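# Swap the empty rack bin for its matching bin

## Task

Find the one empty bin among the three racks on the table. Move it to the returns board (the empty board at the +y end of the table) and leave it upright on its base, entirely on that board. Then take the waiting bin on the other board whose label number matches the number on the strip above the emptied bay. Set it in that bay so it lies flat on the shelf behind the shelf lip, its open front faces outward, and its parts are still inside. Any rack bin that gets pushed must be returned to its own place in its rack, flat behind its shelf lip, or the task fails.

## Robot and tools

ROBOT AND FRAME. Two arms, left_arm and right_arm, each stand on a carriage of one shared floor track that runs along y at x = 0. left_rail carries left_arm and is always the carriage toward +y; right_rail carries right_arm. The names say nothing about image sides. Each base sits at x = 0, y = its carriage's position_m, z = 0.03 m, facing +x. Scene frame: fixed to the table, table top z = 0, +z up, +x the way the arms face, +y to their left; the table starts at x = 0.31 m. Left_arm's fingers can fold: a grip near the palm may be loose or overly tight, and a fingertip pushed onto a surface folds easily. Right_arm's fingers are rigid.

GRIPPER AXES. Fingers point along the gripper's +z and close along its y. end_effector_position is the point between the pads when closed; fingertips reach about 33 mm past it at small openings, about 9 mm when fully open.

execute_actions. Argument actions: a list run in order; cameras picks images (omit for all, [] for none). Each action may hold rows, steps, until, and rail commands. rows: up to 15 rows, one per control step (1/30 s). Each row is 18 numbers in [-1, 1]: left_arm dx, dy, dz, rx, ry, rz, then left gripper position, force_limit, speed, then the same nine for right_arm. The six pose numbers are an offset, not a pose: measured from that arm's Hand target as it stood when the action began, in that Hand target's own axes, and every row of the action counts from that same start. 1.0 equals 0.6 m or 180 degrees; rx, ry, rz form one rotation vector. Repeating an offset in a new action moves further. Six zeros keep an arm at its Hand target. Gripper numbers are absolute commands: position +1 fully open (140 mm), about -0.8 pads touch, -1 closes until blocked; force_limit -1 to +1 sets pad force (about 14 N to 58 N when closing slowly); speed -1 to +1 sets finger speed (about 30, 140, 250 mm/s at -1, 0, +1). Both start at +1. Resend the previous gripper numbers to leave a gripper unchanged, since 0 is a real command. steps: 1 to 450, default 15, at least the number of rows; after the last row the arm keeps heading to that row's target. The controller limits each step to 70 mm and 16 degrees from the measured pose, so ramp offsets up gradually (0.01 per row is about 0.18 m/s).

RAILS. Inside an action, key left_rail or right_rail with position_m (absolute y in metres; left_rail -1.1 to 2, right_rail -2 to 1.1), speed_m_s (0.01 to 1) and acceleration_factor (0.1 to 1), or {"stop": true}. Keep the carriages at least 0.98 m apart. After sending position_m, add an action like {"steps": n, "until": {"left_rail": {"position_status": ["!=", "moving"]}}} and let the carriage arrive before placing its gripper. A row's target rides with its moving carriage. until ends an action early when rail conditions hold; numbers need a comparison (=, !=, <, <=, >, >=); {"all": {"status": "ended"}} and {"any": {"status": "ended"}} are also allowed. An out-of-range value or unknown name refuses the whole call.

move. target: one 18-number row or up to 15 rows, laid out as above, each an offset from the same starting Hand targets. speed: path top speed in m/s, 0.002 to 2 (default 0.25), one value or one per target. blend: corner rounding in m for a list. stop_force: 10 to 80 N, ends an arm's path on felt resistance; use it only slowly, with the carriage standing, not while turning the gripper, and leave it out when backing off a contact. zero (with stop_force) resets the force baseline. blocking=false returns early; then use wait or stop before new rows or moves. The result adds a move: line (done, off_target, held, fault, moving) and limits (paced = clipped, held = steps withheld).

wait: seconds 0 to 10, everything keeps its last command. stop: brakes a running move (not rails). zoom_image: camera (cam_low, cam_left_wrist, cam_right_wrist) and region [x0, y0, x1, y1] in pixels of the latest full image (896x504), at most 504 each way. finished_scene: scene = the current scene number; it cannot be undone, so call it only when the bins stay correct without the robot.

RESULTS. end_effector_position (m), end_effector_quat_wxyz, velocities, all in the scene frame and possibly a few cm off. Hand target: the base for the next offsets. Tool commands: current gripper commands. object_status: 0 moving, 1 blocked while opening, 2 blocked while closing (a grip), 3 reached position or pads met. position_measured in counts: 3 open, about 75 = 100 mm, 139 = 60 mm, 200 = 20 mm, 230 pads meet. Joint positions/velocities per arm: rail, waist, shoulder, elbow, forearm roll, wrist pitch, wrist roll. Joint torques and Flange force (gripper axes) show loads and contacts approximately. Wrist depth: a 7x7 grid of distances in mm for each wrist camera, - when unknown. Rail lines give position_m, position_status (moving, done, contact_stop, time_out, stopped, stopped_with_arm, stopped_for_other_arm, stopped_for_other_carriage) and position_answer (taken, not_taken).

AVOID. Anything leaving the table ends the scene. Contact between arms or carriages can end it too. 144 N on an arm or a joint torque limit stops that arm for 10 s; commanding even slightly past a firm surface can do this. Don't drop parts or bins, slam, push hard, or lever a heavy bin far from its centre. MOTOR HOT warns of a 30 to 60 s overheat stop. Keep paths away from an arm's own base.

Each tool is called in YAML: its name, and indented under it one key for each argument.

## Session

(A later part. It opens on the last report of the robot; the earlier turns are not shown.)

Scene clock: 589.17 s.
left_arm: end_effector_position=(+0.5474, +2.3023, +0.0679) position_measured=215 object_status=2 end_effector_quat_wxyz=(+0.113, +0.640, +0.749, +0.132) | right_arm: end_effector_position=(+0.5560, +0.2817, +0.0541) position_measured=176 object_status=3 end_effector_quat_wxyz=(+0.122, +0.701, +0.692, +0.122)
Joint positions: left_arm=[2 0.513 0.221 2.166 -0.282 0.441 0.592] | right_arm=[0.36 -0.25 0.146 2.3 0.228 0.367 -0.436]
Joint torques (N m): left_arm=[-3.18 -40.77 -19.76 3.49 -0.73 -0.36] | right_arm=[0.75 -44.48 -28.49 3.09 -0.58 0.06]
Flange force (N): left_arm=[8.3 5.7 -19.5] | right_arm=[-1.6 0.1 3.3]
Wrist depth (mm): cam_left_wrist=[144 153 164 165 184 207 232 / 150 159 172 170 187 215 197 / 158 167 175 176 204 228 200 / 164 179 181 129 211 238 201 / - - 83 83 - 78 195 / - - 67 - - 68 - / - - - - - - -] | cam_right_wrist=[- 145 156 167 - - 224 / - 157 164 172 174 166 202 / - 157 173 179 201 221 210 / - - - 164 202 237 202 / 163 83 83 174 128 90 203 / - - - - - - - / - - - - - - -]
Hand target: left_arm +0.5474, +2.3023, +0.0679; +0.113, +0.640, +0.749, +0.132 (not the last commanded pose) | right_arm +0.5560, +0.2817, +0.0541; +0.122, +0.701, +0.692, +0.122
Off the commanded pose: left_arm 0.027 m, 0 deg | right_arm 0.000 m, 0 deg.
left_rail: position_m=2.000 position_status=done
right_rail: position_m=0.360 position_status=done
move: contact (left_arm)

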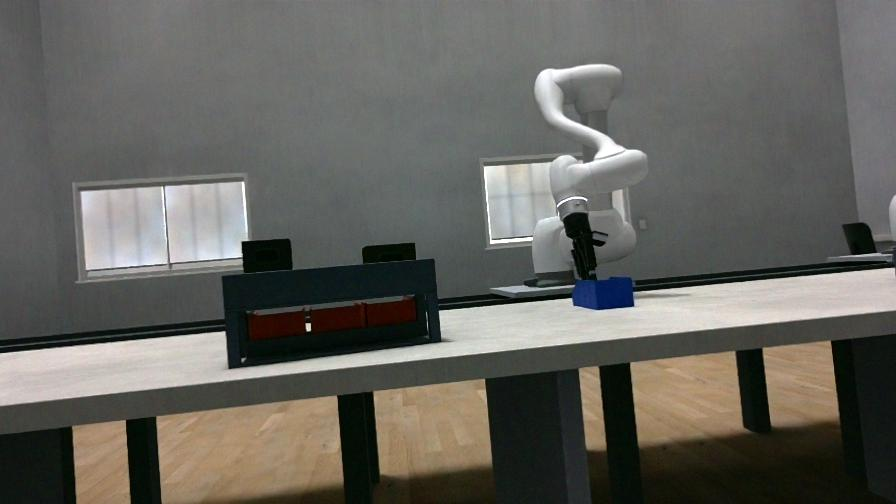

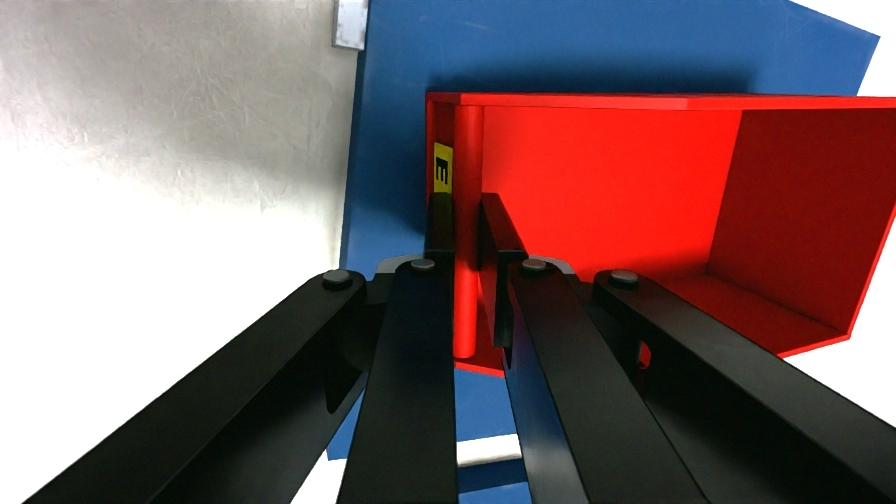

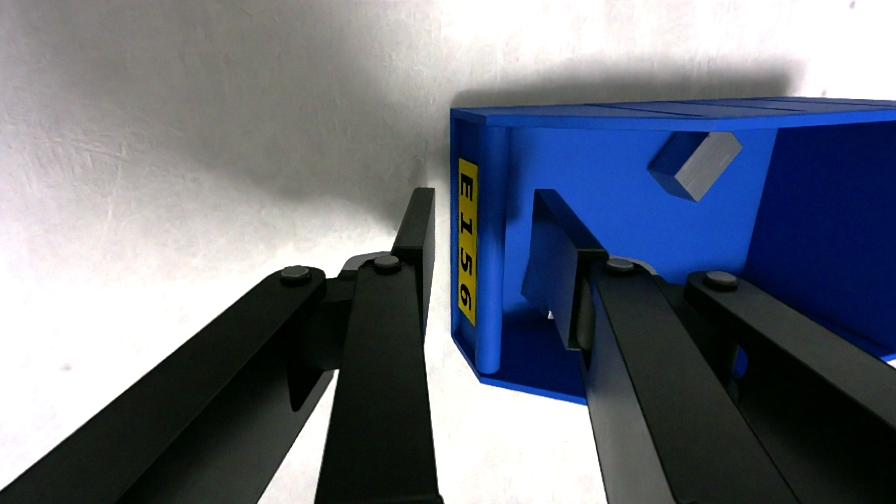

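execute_actions:
  actions:
    - {"rows":[[0,0,0,0,0,0,-0.37,-0.7,-1,0,0.002,0,0,0,0,-1,0,-1]],"steps":80}
  cameras: []

move:
  target: [0,0,-0.25,0,0,0,-0.37,-0.7,-1,0,0.0342,-0.094,0,0,0,-1,0,-1]
  speed: 0.08

zoom_image:
  camera: "cam_low"
  region: [540, 180, 780, 340]

Scene clock: 599.10 s.
left_arm: end_effector_position=(+0.5474, +2.3023, +0.0679) position_measured=176 object_status=3 end_effector_quat_wxyz=(+0.113, +0.640, +0.749, +0.132) | right_arm: end_effector_position=(+0.5571, +0.2817, +0.0545) position_measured=218 object_status=2 end_effector_quat_wxyz=(+0.122, +0.701, +0.692, +0.122)
Joint positions: left_arm=[2 0.513 0.221 2.166 -0.282 0.441 0.592] | right_arm=[0.36 -0.249 0.147 2.298 0.227 0.369 -0.434]
Joint torques (N m): left_arm=[-3.81 -52.41 -26.8 3.06 -1.24 -0.28] | right_arm=[0.36 -34.17 -23.58 3.02 -0.35 0.16]
Flange force (N): left_arm=[10.1 1.4 -0.5] | right_arm=[-0.1 1.3 -17.8]
Wrist depth (mm): cam_left_wrist=[145 153 163 165 183 207 236 / 150 161 172 169 185 211 196 / 157 166 179 177 204 229 192 / 163 173 177 175 148 236 197 / 171 174 83 197 - 81 199 / - - - 223 - 77 - / - - - 255 - - -] | cam_right_wrist=[- 146 158 171 188 201 229 / 144 150 161 177 183 208 200 / 150 158 173 178 204 222 208 / 157 168 177 121 208 243 211 / - - 79 84 84 84 210 / - - 67 - - 72 65 / - - - - - - -]
Hand target: left_arm +0.5474, +2.3023, +0.0679; +0.113, +0.640, +0.749, +0.132 | right_arm +0.5571, +0.2817, +0.0545; +0.122, +0.701, +0.692, +0.122
Off the commanded pose: left_arm 0.000 m, 0 deg | right_arm 0.000 m, 0 deg.
left_rail: position_m=2.000 position_status=done
right_rail: position_m=0.360 position_status=done
No camera images: "cameras" was empty.

Scene clock: 601.37 s.
left_arm: end_effector_position=(+0.4968, +2.2942, +0.2088) position_measured=176 object_status=3 end_effector_quat_wxyz=(+0.113, +0.640, +0.749, +0.132) | right_arm: end_effector_position=(+0.5572, +0.2815, +0.1145) position_measured=218 object_status=2 end_effector_quat_wxyz=(+0.122, +0.701, +0.692, +0.122)
Joint positions: left_arm=[2 0.55 -0.018 2.116 -0.198 0.729 0.52] | right_arm=[0.36 -0.249 0.056 2.249 0.168 0.506 -0.369]
Joint torques (N m): left_arm=[-4.26 -36.4 -34.99 3.72 -1.47 -0.3] | right_arm=[0.87 -41.18 -34.74 3.69 -1.23 0.06]
Flange force (N): left_arm=[11.4 1.9 -1.3] | right_arm=[-2.1 -1.5 6.1]
Wrist depth (mm): cam_left_wrist=[- 273 288 302 333 391 - / - 289 301 316 349 421 485 / - 290 - 338 372 - 557 / - - - 342 148 - 1836 / - - 82 376 - 81 2139 / - - - - - 77 67 / - - - - - - -] | cam_right_wrist=[184 193 - 226 250 - 301 / 192 - 221 230 192 178 212 / 201 - 227 169 204 230 208 / - 224 235 116 212 243 204 / - 230 79 84 84 84 206 / - - 67 - - 72 190 / - - - - - - -]
Hand target: left_arm +0.4967, +2.2942, +0.2088; +0.113, +0.640, +0.749, +0.132 | right_arm +0.5572, +0.2816, +0.1146; +0.122, +0.701, +0.692, +0.122
Off the commanded pose: left_arm 0.000 m, 0 deg | right_arm 0.000 m, 0 deg.
left_rail: position_m=2.000 position_status=done
right_rail: position_m=0.360 position_status=done
move: done

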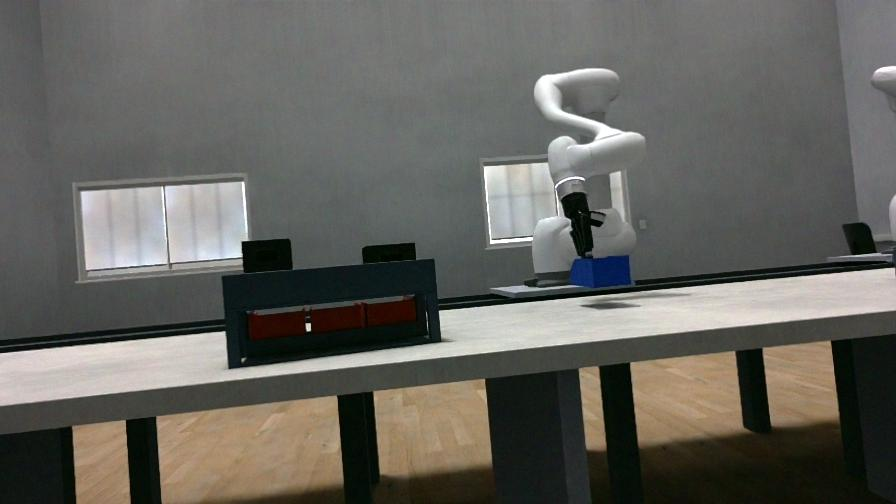

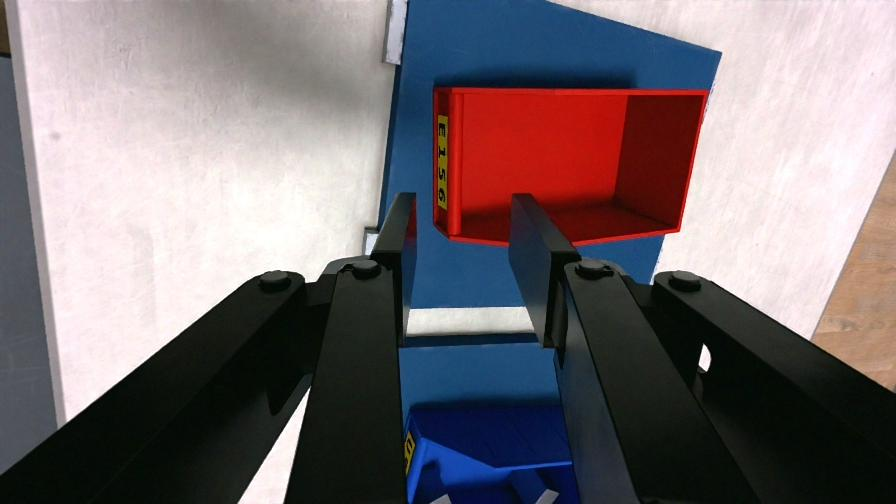

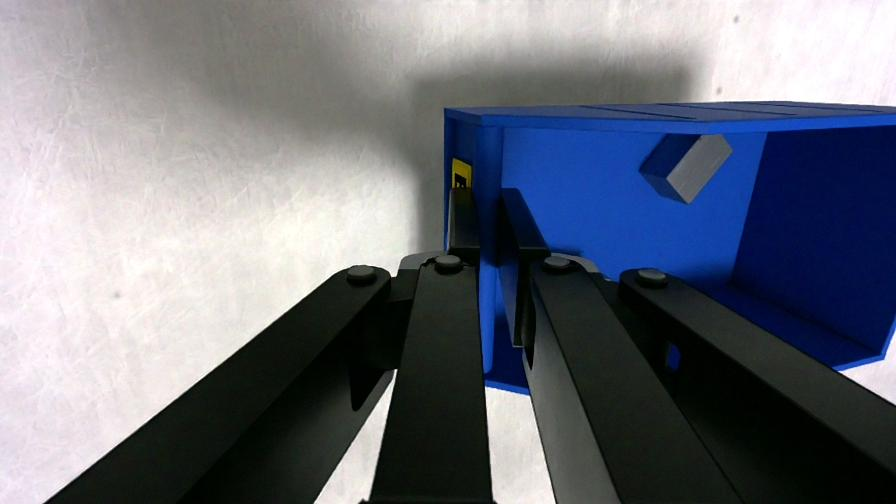

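Scaled by 2.100 from the camera's 896x504 image, which has a finer 1280x720 frame.

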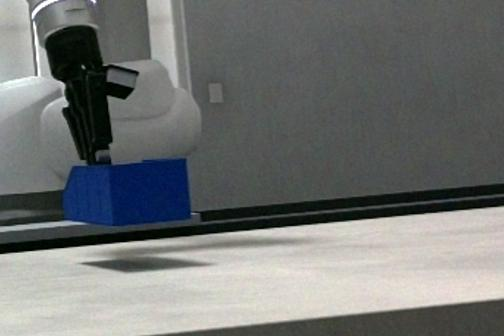

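zoom_image:
  camera: "cam_left_wrist"
  region: [560, 30, 760, 290]

Scaled by 1.938 from the camera's 896x504 image, which has a finer 1280x720 frame.

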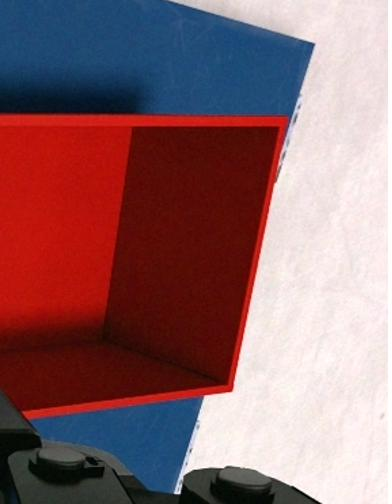

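move:
  target: [0,0,0,0,0,0,-0.37,-0.7,-1,0,-0.045,-0.167,0,0.018,-0.05,-1,0,-1]
  speed: 0.12
  cameras: []

execute_actions:
  actions:
    - {"right_rail":{"position_m":-2.0},"steps":400,"until":{"all":{"status":"ended"}}}
  cameras: ["cam_right_wrist"]

Scene clock: 641.97 s.
left_arm: end_effector_position=(+0.4967, +2.2942, +0.2088) position_measured=176 object_status=3 end_effector_quat_wxyz=(+0.113, +0.640, +0.749, +0.132) | right_arm: end_effector_position=(+0.4978, +0.2822, +0.1996) position_measured=218 object_status=2 end_effector_quat_wxyz=(+0.112, +0.641, +0.748, +0.132)
Joint positions: left_arm=[2 0.55 -0.018 2.115 -0.198 0.729 0.52] | right_arm=[0.36 -0.33 -0.137 2.242 0.238 0.742 -0.635]
Joint torques (N m): left_arm=[-3.54 -36.5 -35.24 3.78 -1.2 -0.36] | right_arm=[0.68 -25.49 -39.86 4.53 -0.95 -0.01]
Flange force (N): left_arm=[10.2 1.5 -0.8] | right_arm=[-1.6 -1.9 5.3]
Wrist depth (mm): cam_left_wrist=[- - 290 304 337 375 - / - 287 307 316 350 335 519 / - - - 327 371 342 535 / 280 - 328 356 147 - 579 / 296 - 83 389 - 81 2121 / - - - 429 - 77 67 / - - - - - - -] | cam_right_wrist=[244 - - 307 - - 405 / - - - 178 180 180 205 / 278 - - 159 204 224 203 / 281 - 331 116 206 245 210 / 310 - 79 84 84 84 210 / - - 67 - - 72 190 / - - - - - - -]
Hand target: left_arm +0.4967, +2.2942, +0.2088; +0.113, +0.640, +0.749, +0.132 | right_arm +0.4978, +0.2822, +0.1996; +0.112, +0.641, +0.748, +0.132
Off the commanded pose: left_arm 0.000 m, 0 deg | right_arm 0.000 m, 0 deg.
left_rail: position_m=2.000 position_status=done
right_rail: position_m=0.360 position_status=done
move: done
No camera images: "cameras" was empty.

Scene clock: 648.53 s.
left_arm: end_effector_position=(+0.4967, +2.2942, +0.2088) position_measured=176 object_status=3 end_effector_quat_wxyz=(+0.113, +0.640, +0.749, +0.132) | right_arm: end_effector_position=(+0.4978, -2.0777, +0.1996) position_measured=218 object_status=2 end_effector_quat_wxyz=(+0.112, +0.641, +0.748, +0.132)
Joint positions: left_arm=[2 0.55 -0.018 2.115 -0.198 0.729 0.52] | right_arm=[-2 -0.33 -0.137 2.242 0.238 0.743 -0.635]
Joint torques (N m): left_arm=[-4.32 -36.41 -34.94 3.82 -1.15 -0.31] | right_arm=[0.81 -25.7 -39.95 4.57 -1.01 0.05]
Flange force (N): left_arm=[12.1 1.2 -1.0] | right_arm=[-1.7 -2.3 5.1]
Wrist depth (mm): cam_left_wrist=[249 - 293 296 337 357 472 / - - - 323 352 342 503 / - 283 - 338 370 353 536 / 282 304 - 342 120 476 575 / - - 82 385 - 81 2103 / - - - 409 - 77 67 / - - - - - - -] | cam_right_wrist=[- 269 272 310 - - - / - - 306 177 179 289 309 / - 294 306 158 204 230 209 / 282 - - 116 210 243 211 / - - 79 84 84 84 209 / - - 67 - - 72 68 / - - - - - - -]
Hand target: left_arm +0.4967, +2.2942, +0.2088; +0.113, +0.640, +0.749, +0.132 | right_arm +0.4978, -2.0777, +0.1996; +0.112, +0.641, +0.748, +0.132
Tool commands: left_gripper/position=-0.37 left_gripper/force_limit=-0.7 left_gripper/speed=-1.0 right_gripper/position=-1.0 right_gripper/force_limit=+0.0 right_gripper/speed=-1.0
Off the commanded pose: left_arm 0.000 m, 0 deg | right_arm 0.000 m, 0 deg.
left_rail: position_m=2.000 position_status=done
right_rail: position_m=-2.000 position_status=done
Images, in order (width x height): cam_right_wrist 896x504.

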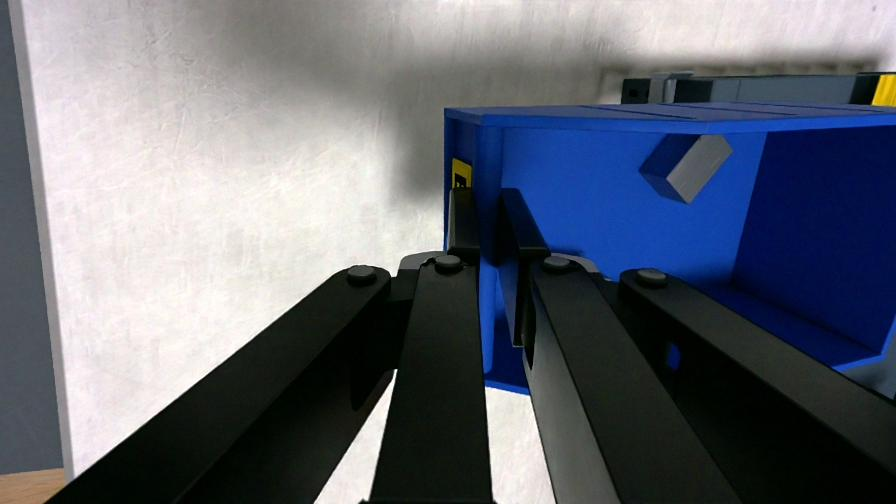

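move:
  target:
    - [0,0,0,0,0,0,-0.37,-0.7,-1,-0.0264,0.065,0.029,0,0,0,-1,0,-1]
    - [0,0,0,0,0,0,-0.37,-0.7,-1,-0.0264,0.0778,0.14,0,0,0,-1,0,-1]
    - [0,0,0,0,0,0,-0.37,-0.7,-1,-0.0264,0.0906,0.24,0.03,0,0,-1,0,-1]
  speed: 0.07
  cameras: ["cam_right_wrist"]

Scene clock: 677.90 s.
left_arm: end_effector_position=(+0.4967, +2.2942, +0.2088) position_measured=176 object_status=3 end_effector_quat_wxyz=(+0.113, +0.640, +0.749, +0.132) | right_arm: end_effector_position=(+0.5991, -2.0779, +0.0827) position_measured=218 object_status=2 end_effector_quat_wxyz=(+0.081, +0.646, +0.753, +0.096)
Joint positions: left_arm=[2 0.55 -0.018 2.115 -0.198 0.729 0.52] | right_arm=[-2 -0.24 0.194 2.139 0.178 0.582 -0.532]
Joint torques (N m): left_arm=[-3.19 -36.76 -35.35 3.79 -1.18 -0.31] | right_arm=[0.8 -53.34 -33.54 3.73 -1.03 -0.11]
Flange force (N): left_arm=[9.6 1.3 -0.7] | right_arm=[-1.0 -2.0 3.4]
Wrist depth (mm): cam_left_wrist=[- 268 - 304 336 373 - / 261 - - 314 350 370 451 / - - - 326 369 344 - / 288 - - 350 120 - 1757 / 296 - 83 384 - 81 2067 / - - - - - 77 67 / - - - 418 - - -] | cam_right_wrist=[169 173 185 195 - 162 144 / 176 177 195 179 194 179 153 / 181 - - 168 204 231 208 / - 200 212 116 209 243 225 / - - 79 84 84 84 206 / - - 67 - - 72 - / - - - - - - -]
Hand target: left_arm +0.4967, +2.2942, +0.2088; +0.113, +0.640, +0.749, +0.132 | right_arm +0.5991, -2.0778, +0.0827; +0.081, +0.646, +0.753, +0.096
Off the commanded pose: left_arm 0.000 m, 0 deg | right_arm 0.000 m, 0 deg.
left_rail: position_m=2.000 position_status=done
right_rail: position_m=-2.000 position_status=done
move: done
Images, in order (width x height): cam_right_wrist 896x504.

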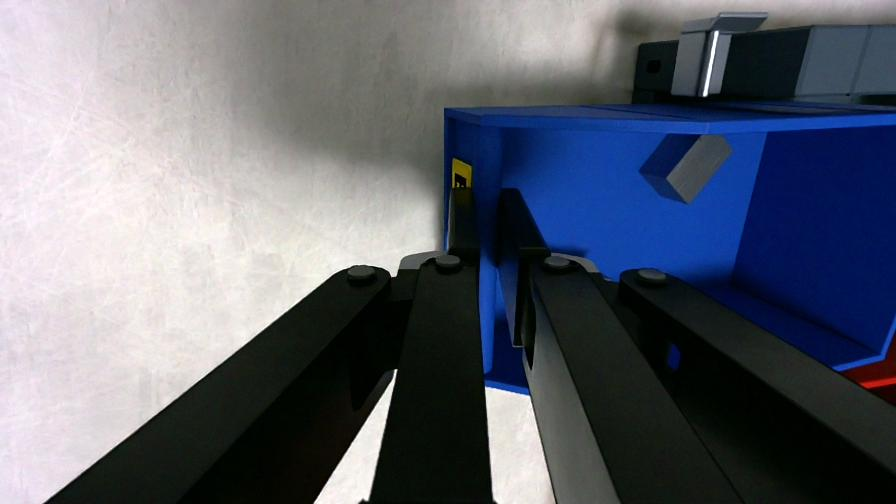

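move:
  target: [0,0,0,0,0,0,-0.37,-0.7,-1,0,0.066,0.0275,0,0,0,-1,0,-1]
  speed: 0.03
  stop_force: 15
  cameras: ["cam_right_wrist"]

Scene clock: 689.47 s.
left_arm: end_effector_position=(+0.4967, +2.2942, +0.2088) position_measured=176 object_status=3 end_effector_quat_wxyz=(+0.113, +0.640, +0.749, +0.132) | right_arm: end_effector_position=(+0.6411, -2.0713, +0.0766) position_measured=218 object_status=2 end_effector_quat_wxyz=(+0.081, +0.646, +0.753, +0.096)
Joint positions: left_arm=[2 0.55 -0.018 2.115 -0.198 0.729 0.52] | right_arm=[-2 -0.212 0.257 2.07 0.165 0.585 -0.492]
Joint torques (N m): left_arm=[-3.79 -36.42 -35 3.74 -1.21 -0.27] | right_arm=[0.94 -60.22 -32.51 3.65 -0.47 0.05]
Flange force (N): left_arm=[10.8 1.6 -1.2] | right_arm=[-2.0 0.0 5.2]
Wrist depth (mm): cam_left_wrist=[251 - - 301 328 397 423 / - 280 297 320 346 449 486 / - - 316 330 369 336 527 / - - 325 312 148 - 1937 / - - 82 386 - 81 2103 / - - - 399 - 77 67 / - - - - - - -] | cam_right_wrist=[165 167 181 190 194 128 134 / 171 178 187 181 188 138 180 / 179 186 197 158 203 225 208 / 187 - 208 121 208 243 211 / 198 204 79 84 84 84 201 / - - 67 - - 69 65 / - - - - - - -]
Hand target: left_arm +0.4967, +2.2942, +0.2088; +0.113, +0.640, +0.749, +0.132 | right_arm +0.6411, -2.0713, +0.0766; +0.081, +0.646, +0.753, +0.096
Off the commanded pose: left_arm 0.000 m, 0 deg | right_arm 0.000 m, 0 deg.
left_rail: position_m=2.000 position_status=done
right_rail: position_m=-2.000 position_status=done
move: done
Images, in order (width x height): cam_right_wrist 896x504.

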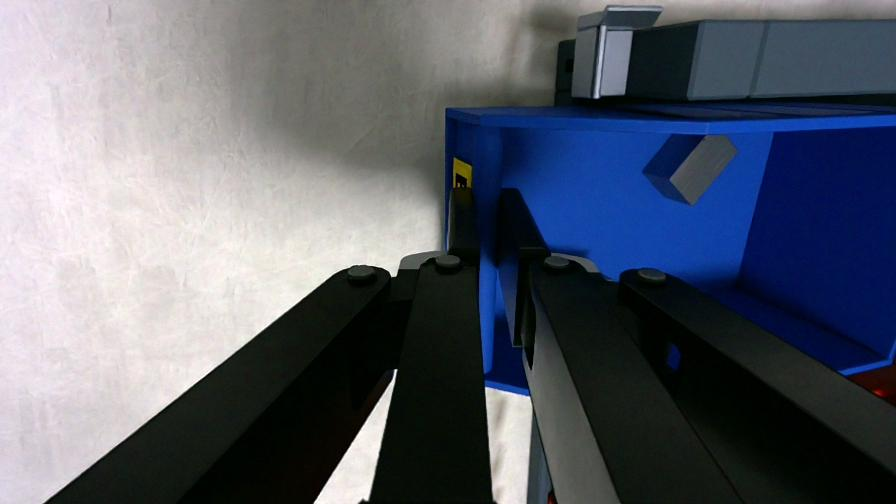

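move:
  target: [0,0,0,0,0,0,-0.37,-0.7,-1,0,0.0984,0.0256,0,0,0,-1,0,-1]
  speed: 0.03
  stop_force: 15
  cameras: ["cam_right_wrist"]

Scene clock: 698.17 s.
left_arm: end_effector_position=(+0.4967, +2.2942, +0.2088) position_measured=176 object_status=3 end_effector_quat_wxyz=(+0.113, +0.640, +0.749, +0.132) | right_arm: end_effector_position=(+0.7013, -2.0620, +0.0765) position_measured=218 object_status=2 end_effector_quat_wxyz=(+0.081, +0.646, +0.753, +0.096)
Joint positions: left_arm=[2 0.55 -0.018 2.115 -0.198 0.729 0.52] | right_arm=[-2 -0.177 0.335 1.959 0.144 0.614 -0.438]
Joint torques (N m): left_arm=[-3.84 -36.61 -35.12 3.81 -1.2 -0.31] | right_arm=[0.95 -68.7 -33.37 3.75 -0.46 0.08]
Flange force (N): left_arm=[11.1 1.2 -0.8] | right_arm=[-2.0 0.0 5.2]
Wrist depth (mm): cam_left_wrist=[- - 288 303 341 - - / - 278 - 317 344 329 514 / - 291 307 331 369 - 575 / 287 - 319 308 148 - 2365 / 300 - 82 395 - 81 2139 / - - - 399 - 77 67 / - - - - - - -] | cam_right_wrist=[- - 183 122 118 125 134 / - 178 - 144 180 132 194 / 179 187 197 188 203 225 222 / 187 - 202 120 211 240 211 / 198 - 79 84 84 94 152 / - - 67 - - 72 150 / - - - - - - -]
Hand target: left_arm +0.4967, +2.2942, +0.2088; +0.113, +0.640, +0.749, +0.132 | right_arm +0.7013, -2.0620, +0.0765; +0.081, +0.646, +0.753, +0.096
Off the commanded pose: left_arm 0.000 m, 0 deg | right_arm 0.000 m, 0 deg.
left_rail: position_m=2.000 position_status=done
right_rail: position_m=-2.000 position_status=done
move: done
Images, in order (width x height): cam_right_wrist 896x504.

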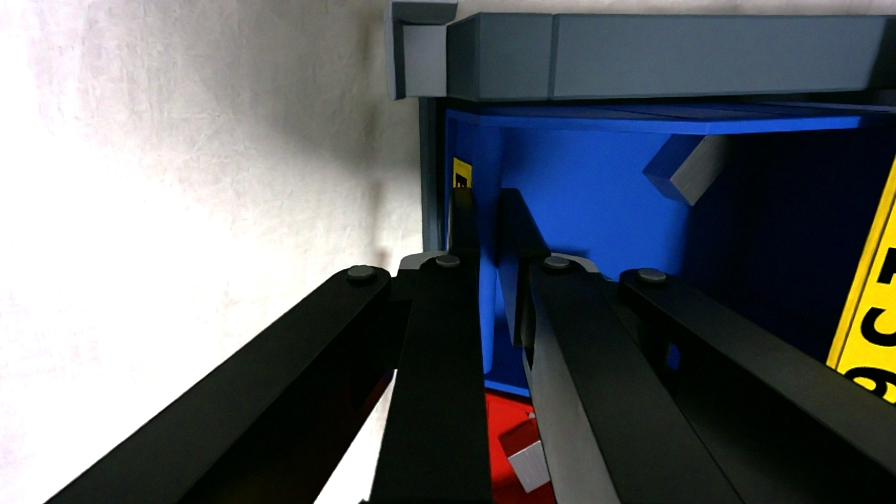

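move:
  target: [0,0,0,0,0,0,-0.37,-0.7,-1,0,-0.0025,0.0195,-0.03,0,0,-1,0,-1]
  speed: 0.03
  cameras: ["cam_right_wrist"]

move:
  target: [0,0,0,0,0,0,-0.37,-0.7,-1,0,-0.006,0.0165,0,0,0,-1,0,-1]
  speed: 0.01
  stop_force: 12
  cameras: ["cam_right_wrist"]

Scene clock: 717.57 s.
left_arm: end_effector_position=(+0.4967, +2.2942, +0.2088) position_measured=176 object_status=3 end_effector_quat_wxyz=(+0.113, +0.640, +0.749, +0.132) | right_arm: end_effector_position=(+0.7028, -2.0618, +0.0648) position_measured=218 object_status=2 end_effector_quat_wxyz=(+0.112, +0.641, +0.748, +0.132)
Joint positions: left_arm=[2 0.55 -0.018 2.115 -0.198 0.729 0.52] | right_arm=[-2 -0.192 0.325 2.025 0.256 0.478 -0.554]
Joint torques (N m): left_arm=[-3.66 -36.06 -35.51 3.74 -1.22 -0.31] | right_arm=[0.67 -68.52 -33.36 3.56 -1.03 -0.05]
Flange force (N): left_arm=[9.9 0.5 -1.3] | right_arm=[-1.1 -0.6 6.3]
Wrist depth (mm): cam_left_wrist=[- 265 - 304 332 - - / - 274 - 314 342 433 - / - - 317 337 367 446 - / - - - 356 120 439 1864 / - - 82 383 - 89 2000 / - - - 401 - 77 67 / - - - 387 - - -] | cam_right_wrist=[147 151 - 112 106 118 130 / 152 160 175 149 141 131 138 / 158 164 183 184 204 230 214 / 165 176 183 121 209 243 218 / 172 182 79 84 84 88 210 / - - 67 - - 72 150 / - - - - - - -]
Hand target: left_arm +0.4967, +2.2942, +0.2088; +0.113, +0.640, +0.749, +0.132 | right_arm +0.7028, -2.0618, +0.0647; +0.112, +0.641, +0.748, +0.132
Off the commanded pose: left_arm 0.000 m, 0 deg | right_arm 0.000 m, 0 deg.
left_rail: position_m=2.000 position_status=done
right_rail: position_m=-2.000 position_status=done
move: done
Images, in order (width x height): cam_right_wrist 896x504.

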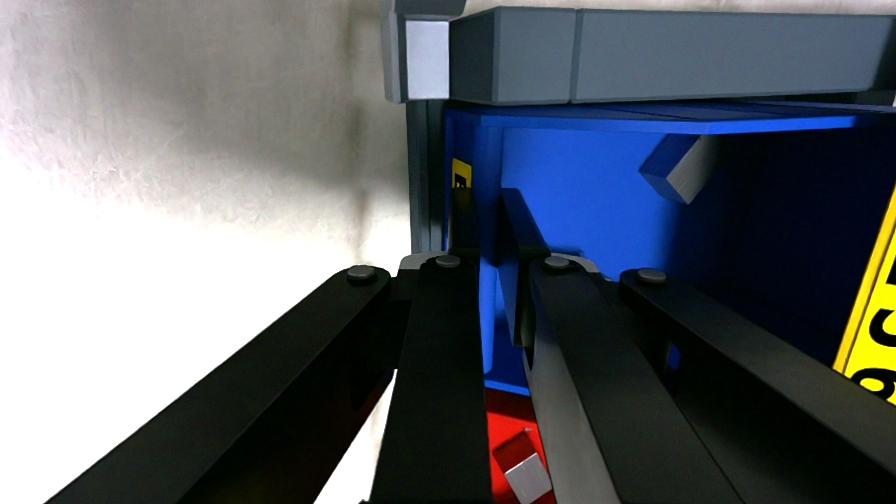

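Scene clock: 718.57 s.
left_arm: end_effector_position=(+0.4967, +2.2942, +0.2088) position_measured=176 object_status=3 end_effector_quat_wxyz=(+0.113, +0.640, +0.749, +0.132) | right_arm: end_effector_position=(+0.7029, -2.0618, +0.0610) position_measured=218 object_status=2 end_effector_quat_wxyz=(+0.112, +0.641, +0.748, +0.132)
Joint positions: left_arm=[2 0.55 -0.018 2.115 -0.198 0.729 0.52] | right_arm=[-2 -0.192 0.329 2.027 0.26 0.471 -0.559]
Joint torques (N m): left_arm=[-3.82 -36.5 -35.06 3.8 -1.19 -0.33] | right_arm=[0.3 -51.23 -24.01 3.04 -0.05 0.09]
Flange force (N): left_arm=[10.9 1.2 -1.5] | right_arm=[0.2 3.2 -18.1]
Wrist depth (mm): cam_left_wrist=[- - 283 303 332 396 - / - 281 311 316 347 339 - / - - 326 325 370 - 539 / - - 323 355 148 471 2139 / 296 - 82 374 - 81 2033 / - - - - - 77 67 / - - - 395 - - -] | cam_right_wrist=[143 149 161 111 102 114 125 / 149 - 167 144 141 181 180 / 154 167 181 180 204 226 215 / 162 - 183 127 208 240 218 / 166 - 79 84 84 84 210 / - - 67 - - 72 148 / - - - - - - -]
Hand target: left_arm +0.4967, +2.2942, +0.2088; +0.113, +0.640, +0.749, +0.132 | right_arm +0.7029, -2.0618, +0.0610; +0.112, +0.641, +0.748, +0.132 (not the last commanded pose)
Off the commanded pose: left_arm 0.000 m, 0 deg | right_arm 0.007 m, 0 deg.
left_rail: position_m=2.000 position_status=done
right_rail: position_m=-2.000 position_status=done
move: contact (right_arm)
Images, in order (width x height): cam_right_wrist 896x504.

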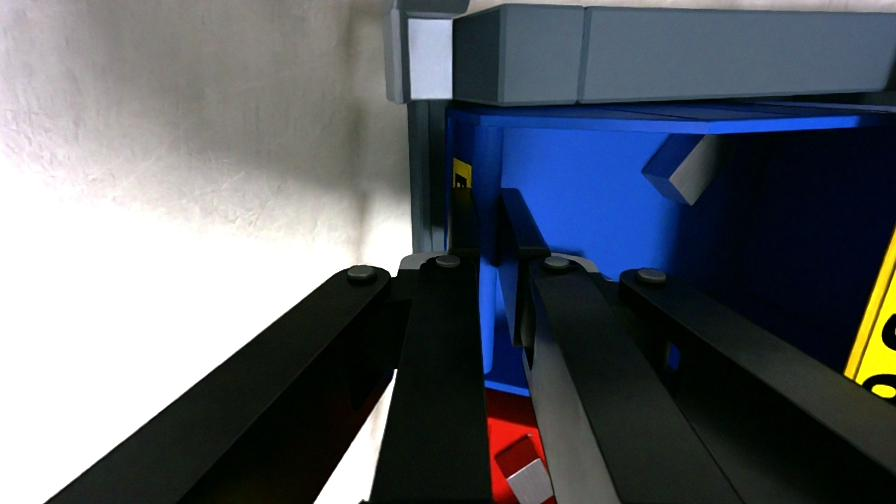

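execute_actions:
  actions:
    - {"rows":[[0,0,0,0,0,0,-0.37,-0.7,-1,0,0,0,0,0,0,-0.37,0,-1]],"steps":80}
  cameras: []

move:
  target: [0,0,0,0,0,0,-0.37,-0.7,-1,0,0,-0.22,0,0,0,-0.37,0,-1]
  speed: 0.1
  cameras: ["cam_right_wrist","cam_left_wrist"]

zoom_image:
  camera: "cam_right_wrist"
  region: [380, 20, 860, 480]

Scene clock: 730.30 s.
left_arm: end_effector_position=(+0.4967, +2.2942, +0.2088) position_measured=176 object_status=3 end_effector_quat_wxyz=(+0.113, +0.640, +0.749, +0.132) | right_arm: end_effector_position=(+0.7029, -2.0618, +0.0610) position_measured=176 object_status=3 end_effector_quat_wxyz=(+0.112, +0.641, +0.748, +0.132)
Joint positions: left_arm=[2 0.55 -0.018 2.115 -0.198 0.729 0.52] | right_arm=[-2 -0.192 0.329 2.027 0.26 0.471 -0.559]
Joint torques (N m): left_arm=[-3.64 -35.87 -35.13 3.81 -1.19 -0.36] | right_arm=[0.87 -66.21 -31.38 3.46 -0.54 0.04]
Flange force (N): left_arm=[10.5 0.7 -1.6] | right_arm=[-2.0 0.3 4.0]
Wrist depth (mm): cam_left_wrist=[- 270 - 302 329 - - / 261 270 311 316 348 378 - / - - - 327 369 350 - / - - - 346 147 - 2321 / - - 83 389 - 81 2067 / - - - 399 - 77 67 / - - - - - - -] | cam_right_wrist=[144 150 162 114 101 115 125 / 149 156 167 146 140 182 135 / 155 164 176 174 201 225 208 / 161 169 183 167 202 240 218 / 167 - 83 187 128 90 146 / - - - 207 - - - / - - - 238 - - -]
Hand target: left_arm +0.4967, +2.2942, +0.2088; +0.113, +0.640, +0.749, +0.132 | right_arm +0.7029, -2.0618, +0.0610; +0.112, +0.641, +0.748, +0.132
Off the commanded pose: left_arm 0.000 m, 0 deg | right_arm 0.000 m, 0 deg.
left_rail: position_m=2.000 position_status=done
right_rail: position_m=-2.000 position_status=done
No camera images: "cameras" was empty.

Scene clock: 732.00 s.
left_arm: end_effector_position=(+0.4967, +2.2942, +0.2088) position_measured=176 object_status=3 end_effector_quat_wxyz=(+0.113, +0.640, +0.749, +0.132) | right_arm: end_effector_position=(+0.6586, -2.0689, +0.1850) position_measured=176 object_status=3 end_effector_quat_wxyz=(+0.112, +0.641, +0.748, +0.132)
Joint positions: left_arm=[2 0.55 -0.018 2.115 -0.198 0.729 0.52] | right_arm=[-2 -0.22 0.13 2.006 0.198 0.691 -0.506]
Joint torques (N m): left_arm=[-3.93 -36.65 -35.25 3.78 -1.21 -0.34] | right_arm=[0.75 -51.27 -36.91 4.18 -0.65 0.07]
Flange force (N): left_arm=[11.4 0.8 -0.9] | right_arm=[-1.3 -0.1 2.0]
Wrist depth (mm): cam_left_wrist=[249 262 - 302 321 403 431 / - - - 316 350 - - / - 296 313 328 370 360 496 / - 295 - 346 120 - 2033 / - - 83 393 - 81 2085 / - - - 399 - 77 67 / - - - - - - -] | cam_right_wrist=[- - - 224 240 242 273 / - - - 306 325 248 268 / - 277 - 320 350 262 227 / - 288 - 306 157 270 230 / - 79 83 358 113 90 219 / - - - 365 - - - / - - - 402 - - -]
Hand target: left_arm +0.4967, +2.2942, +0.2088; +0.113, +0.640, +0.749, +0.132 | right_arm +0.6586, -2.0689, +0.1851; +0.112, +0.641, +0.748, +0.132
Off the commanded pose: left_arm 0.000 m, 0 deg | right_arm 0.000 m, 0 deg.
left_rail: position_m=2.000 position_status=done
right_rail: position_m=-2.000 position_status=done
move: done
Images, in order (width x height): cam_left_wrist 896x504, cam_right_wrist 896x504.

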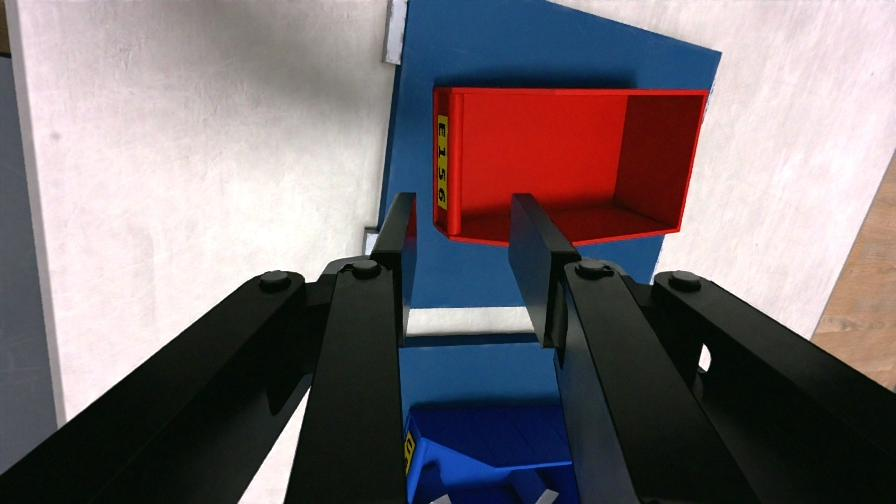

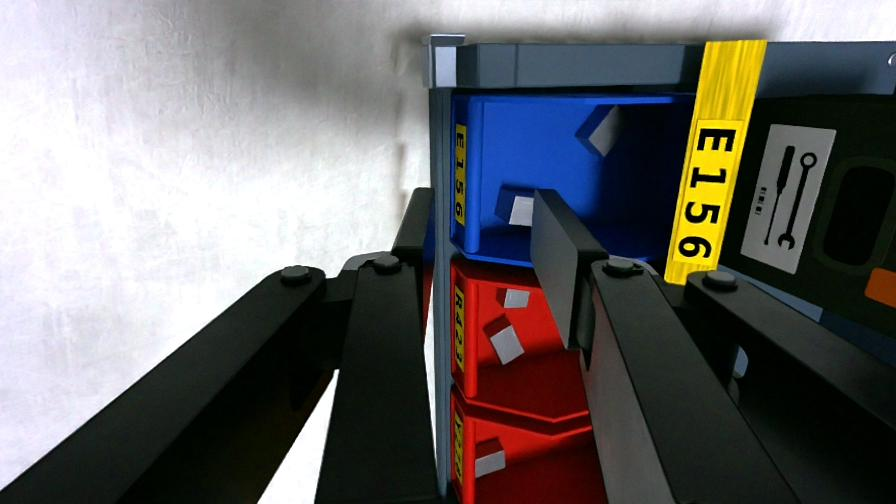

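Scaled by 1.050 from the camera's 896x504 image, which has a finer 1280x720 frame.

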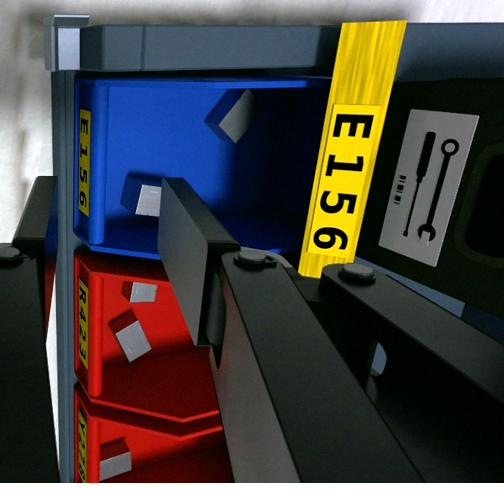

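finished_scene:
  scene: 1

The scene is finished: the task was done.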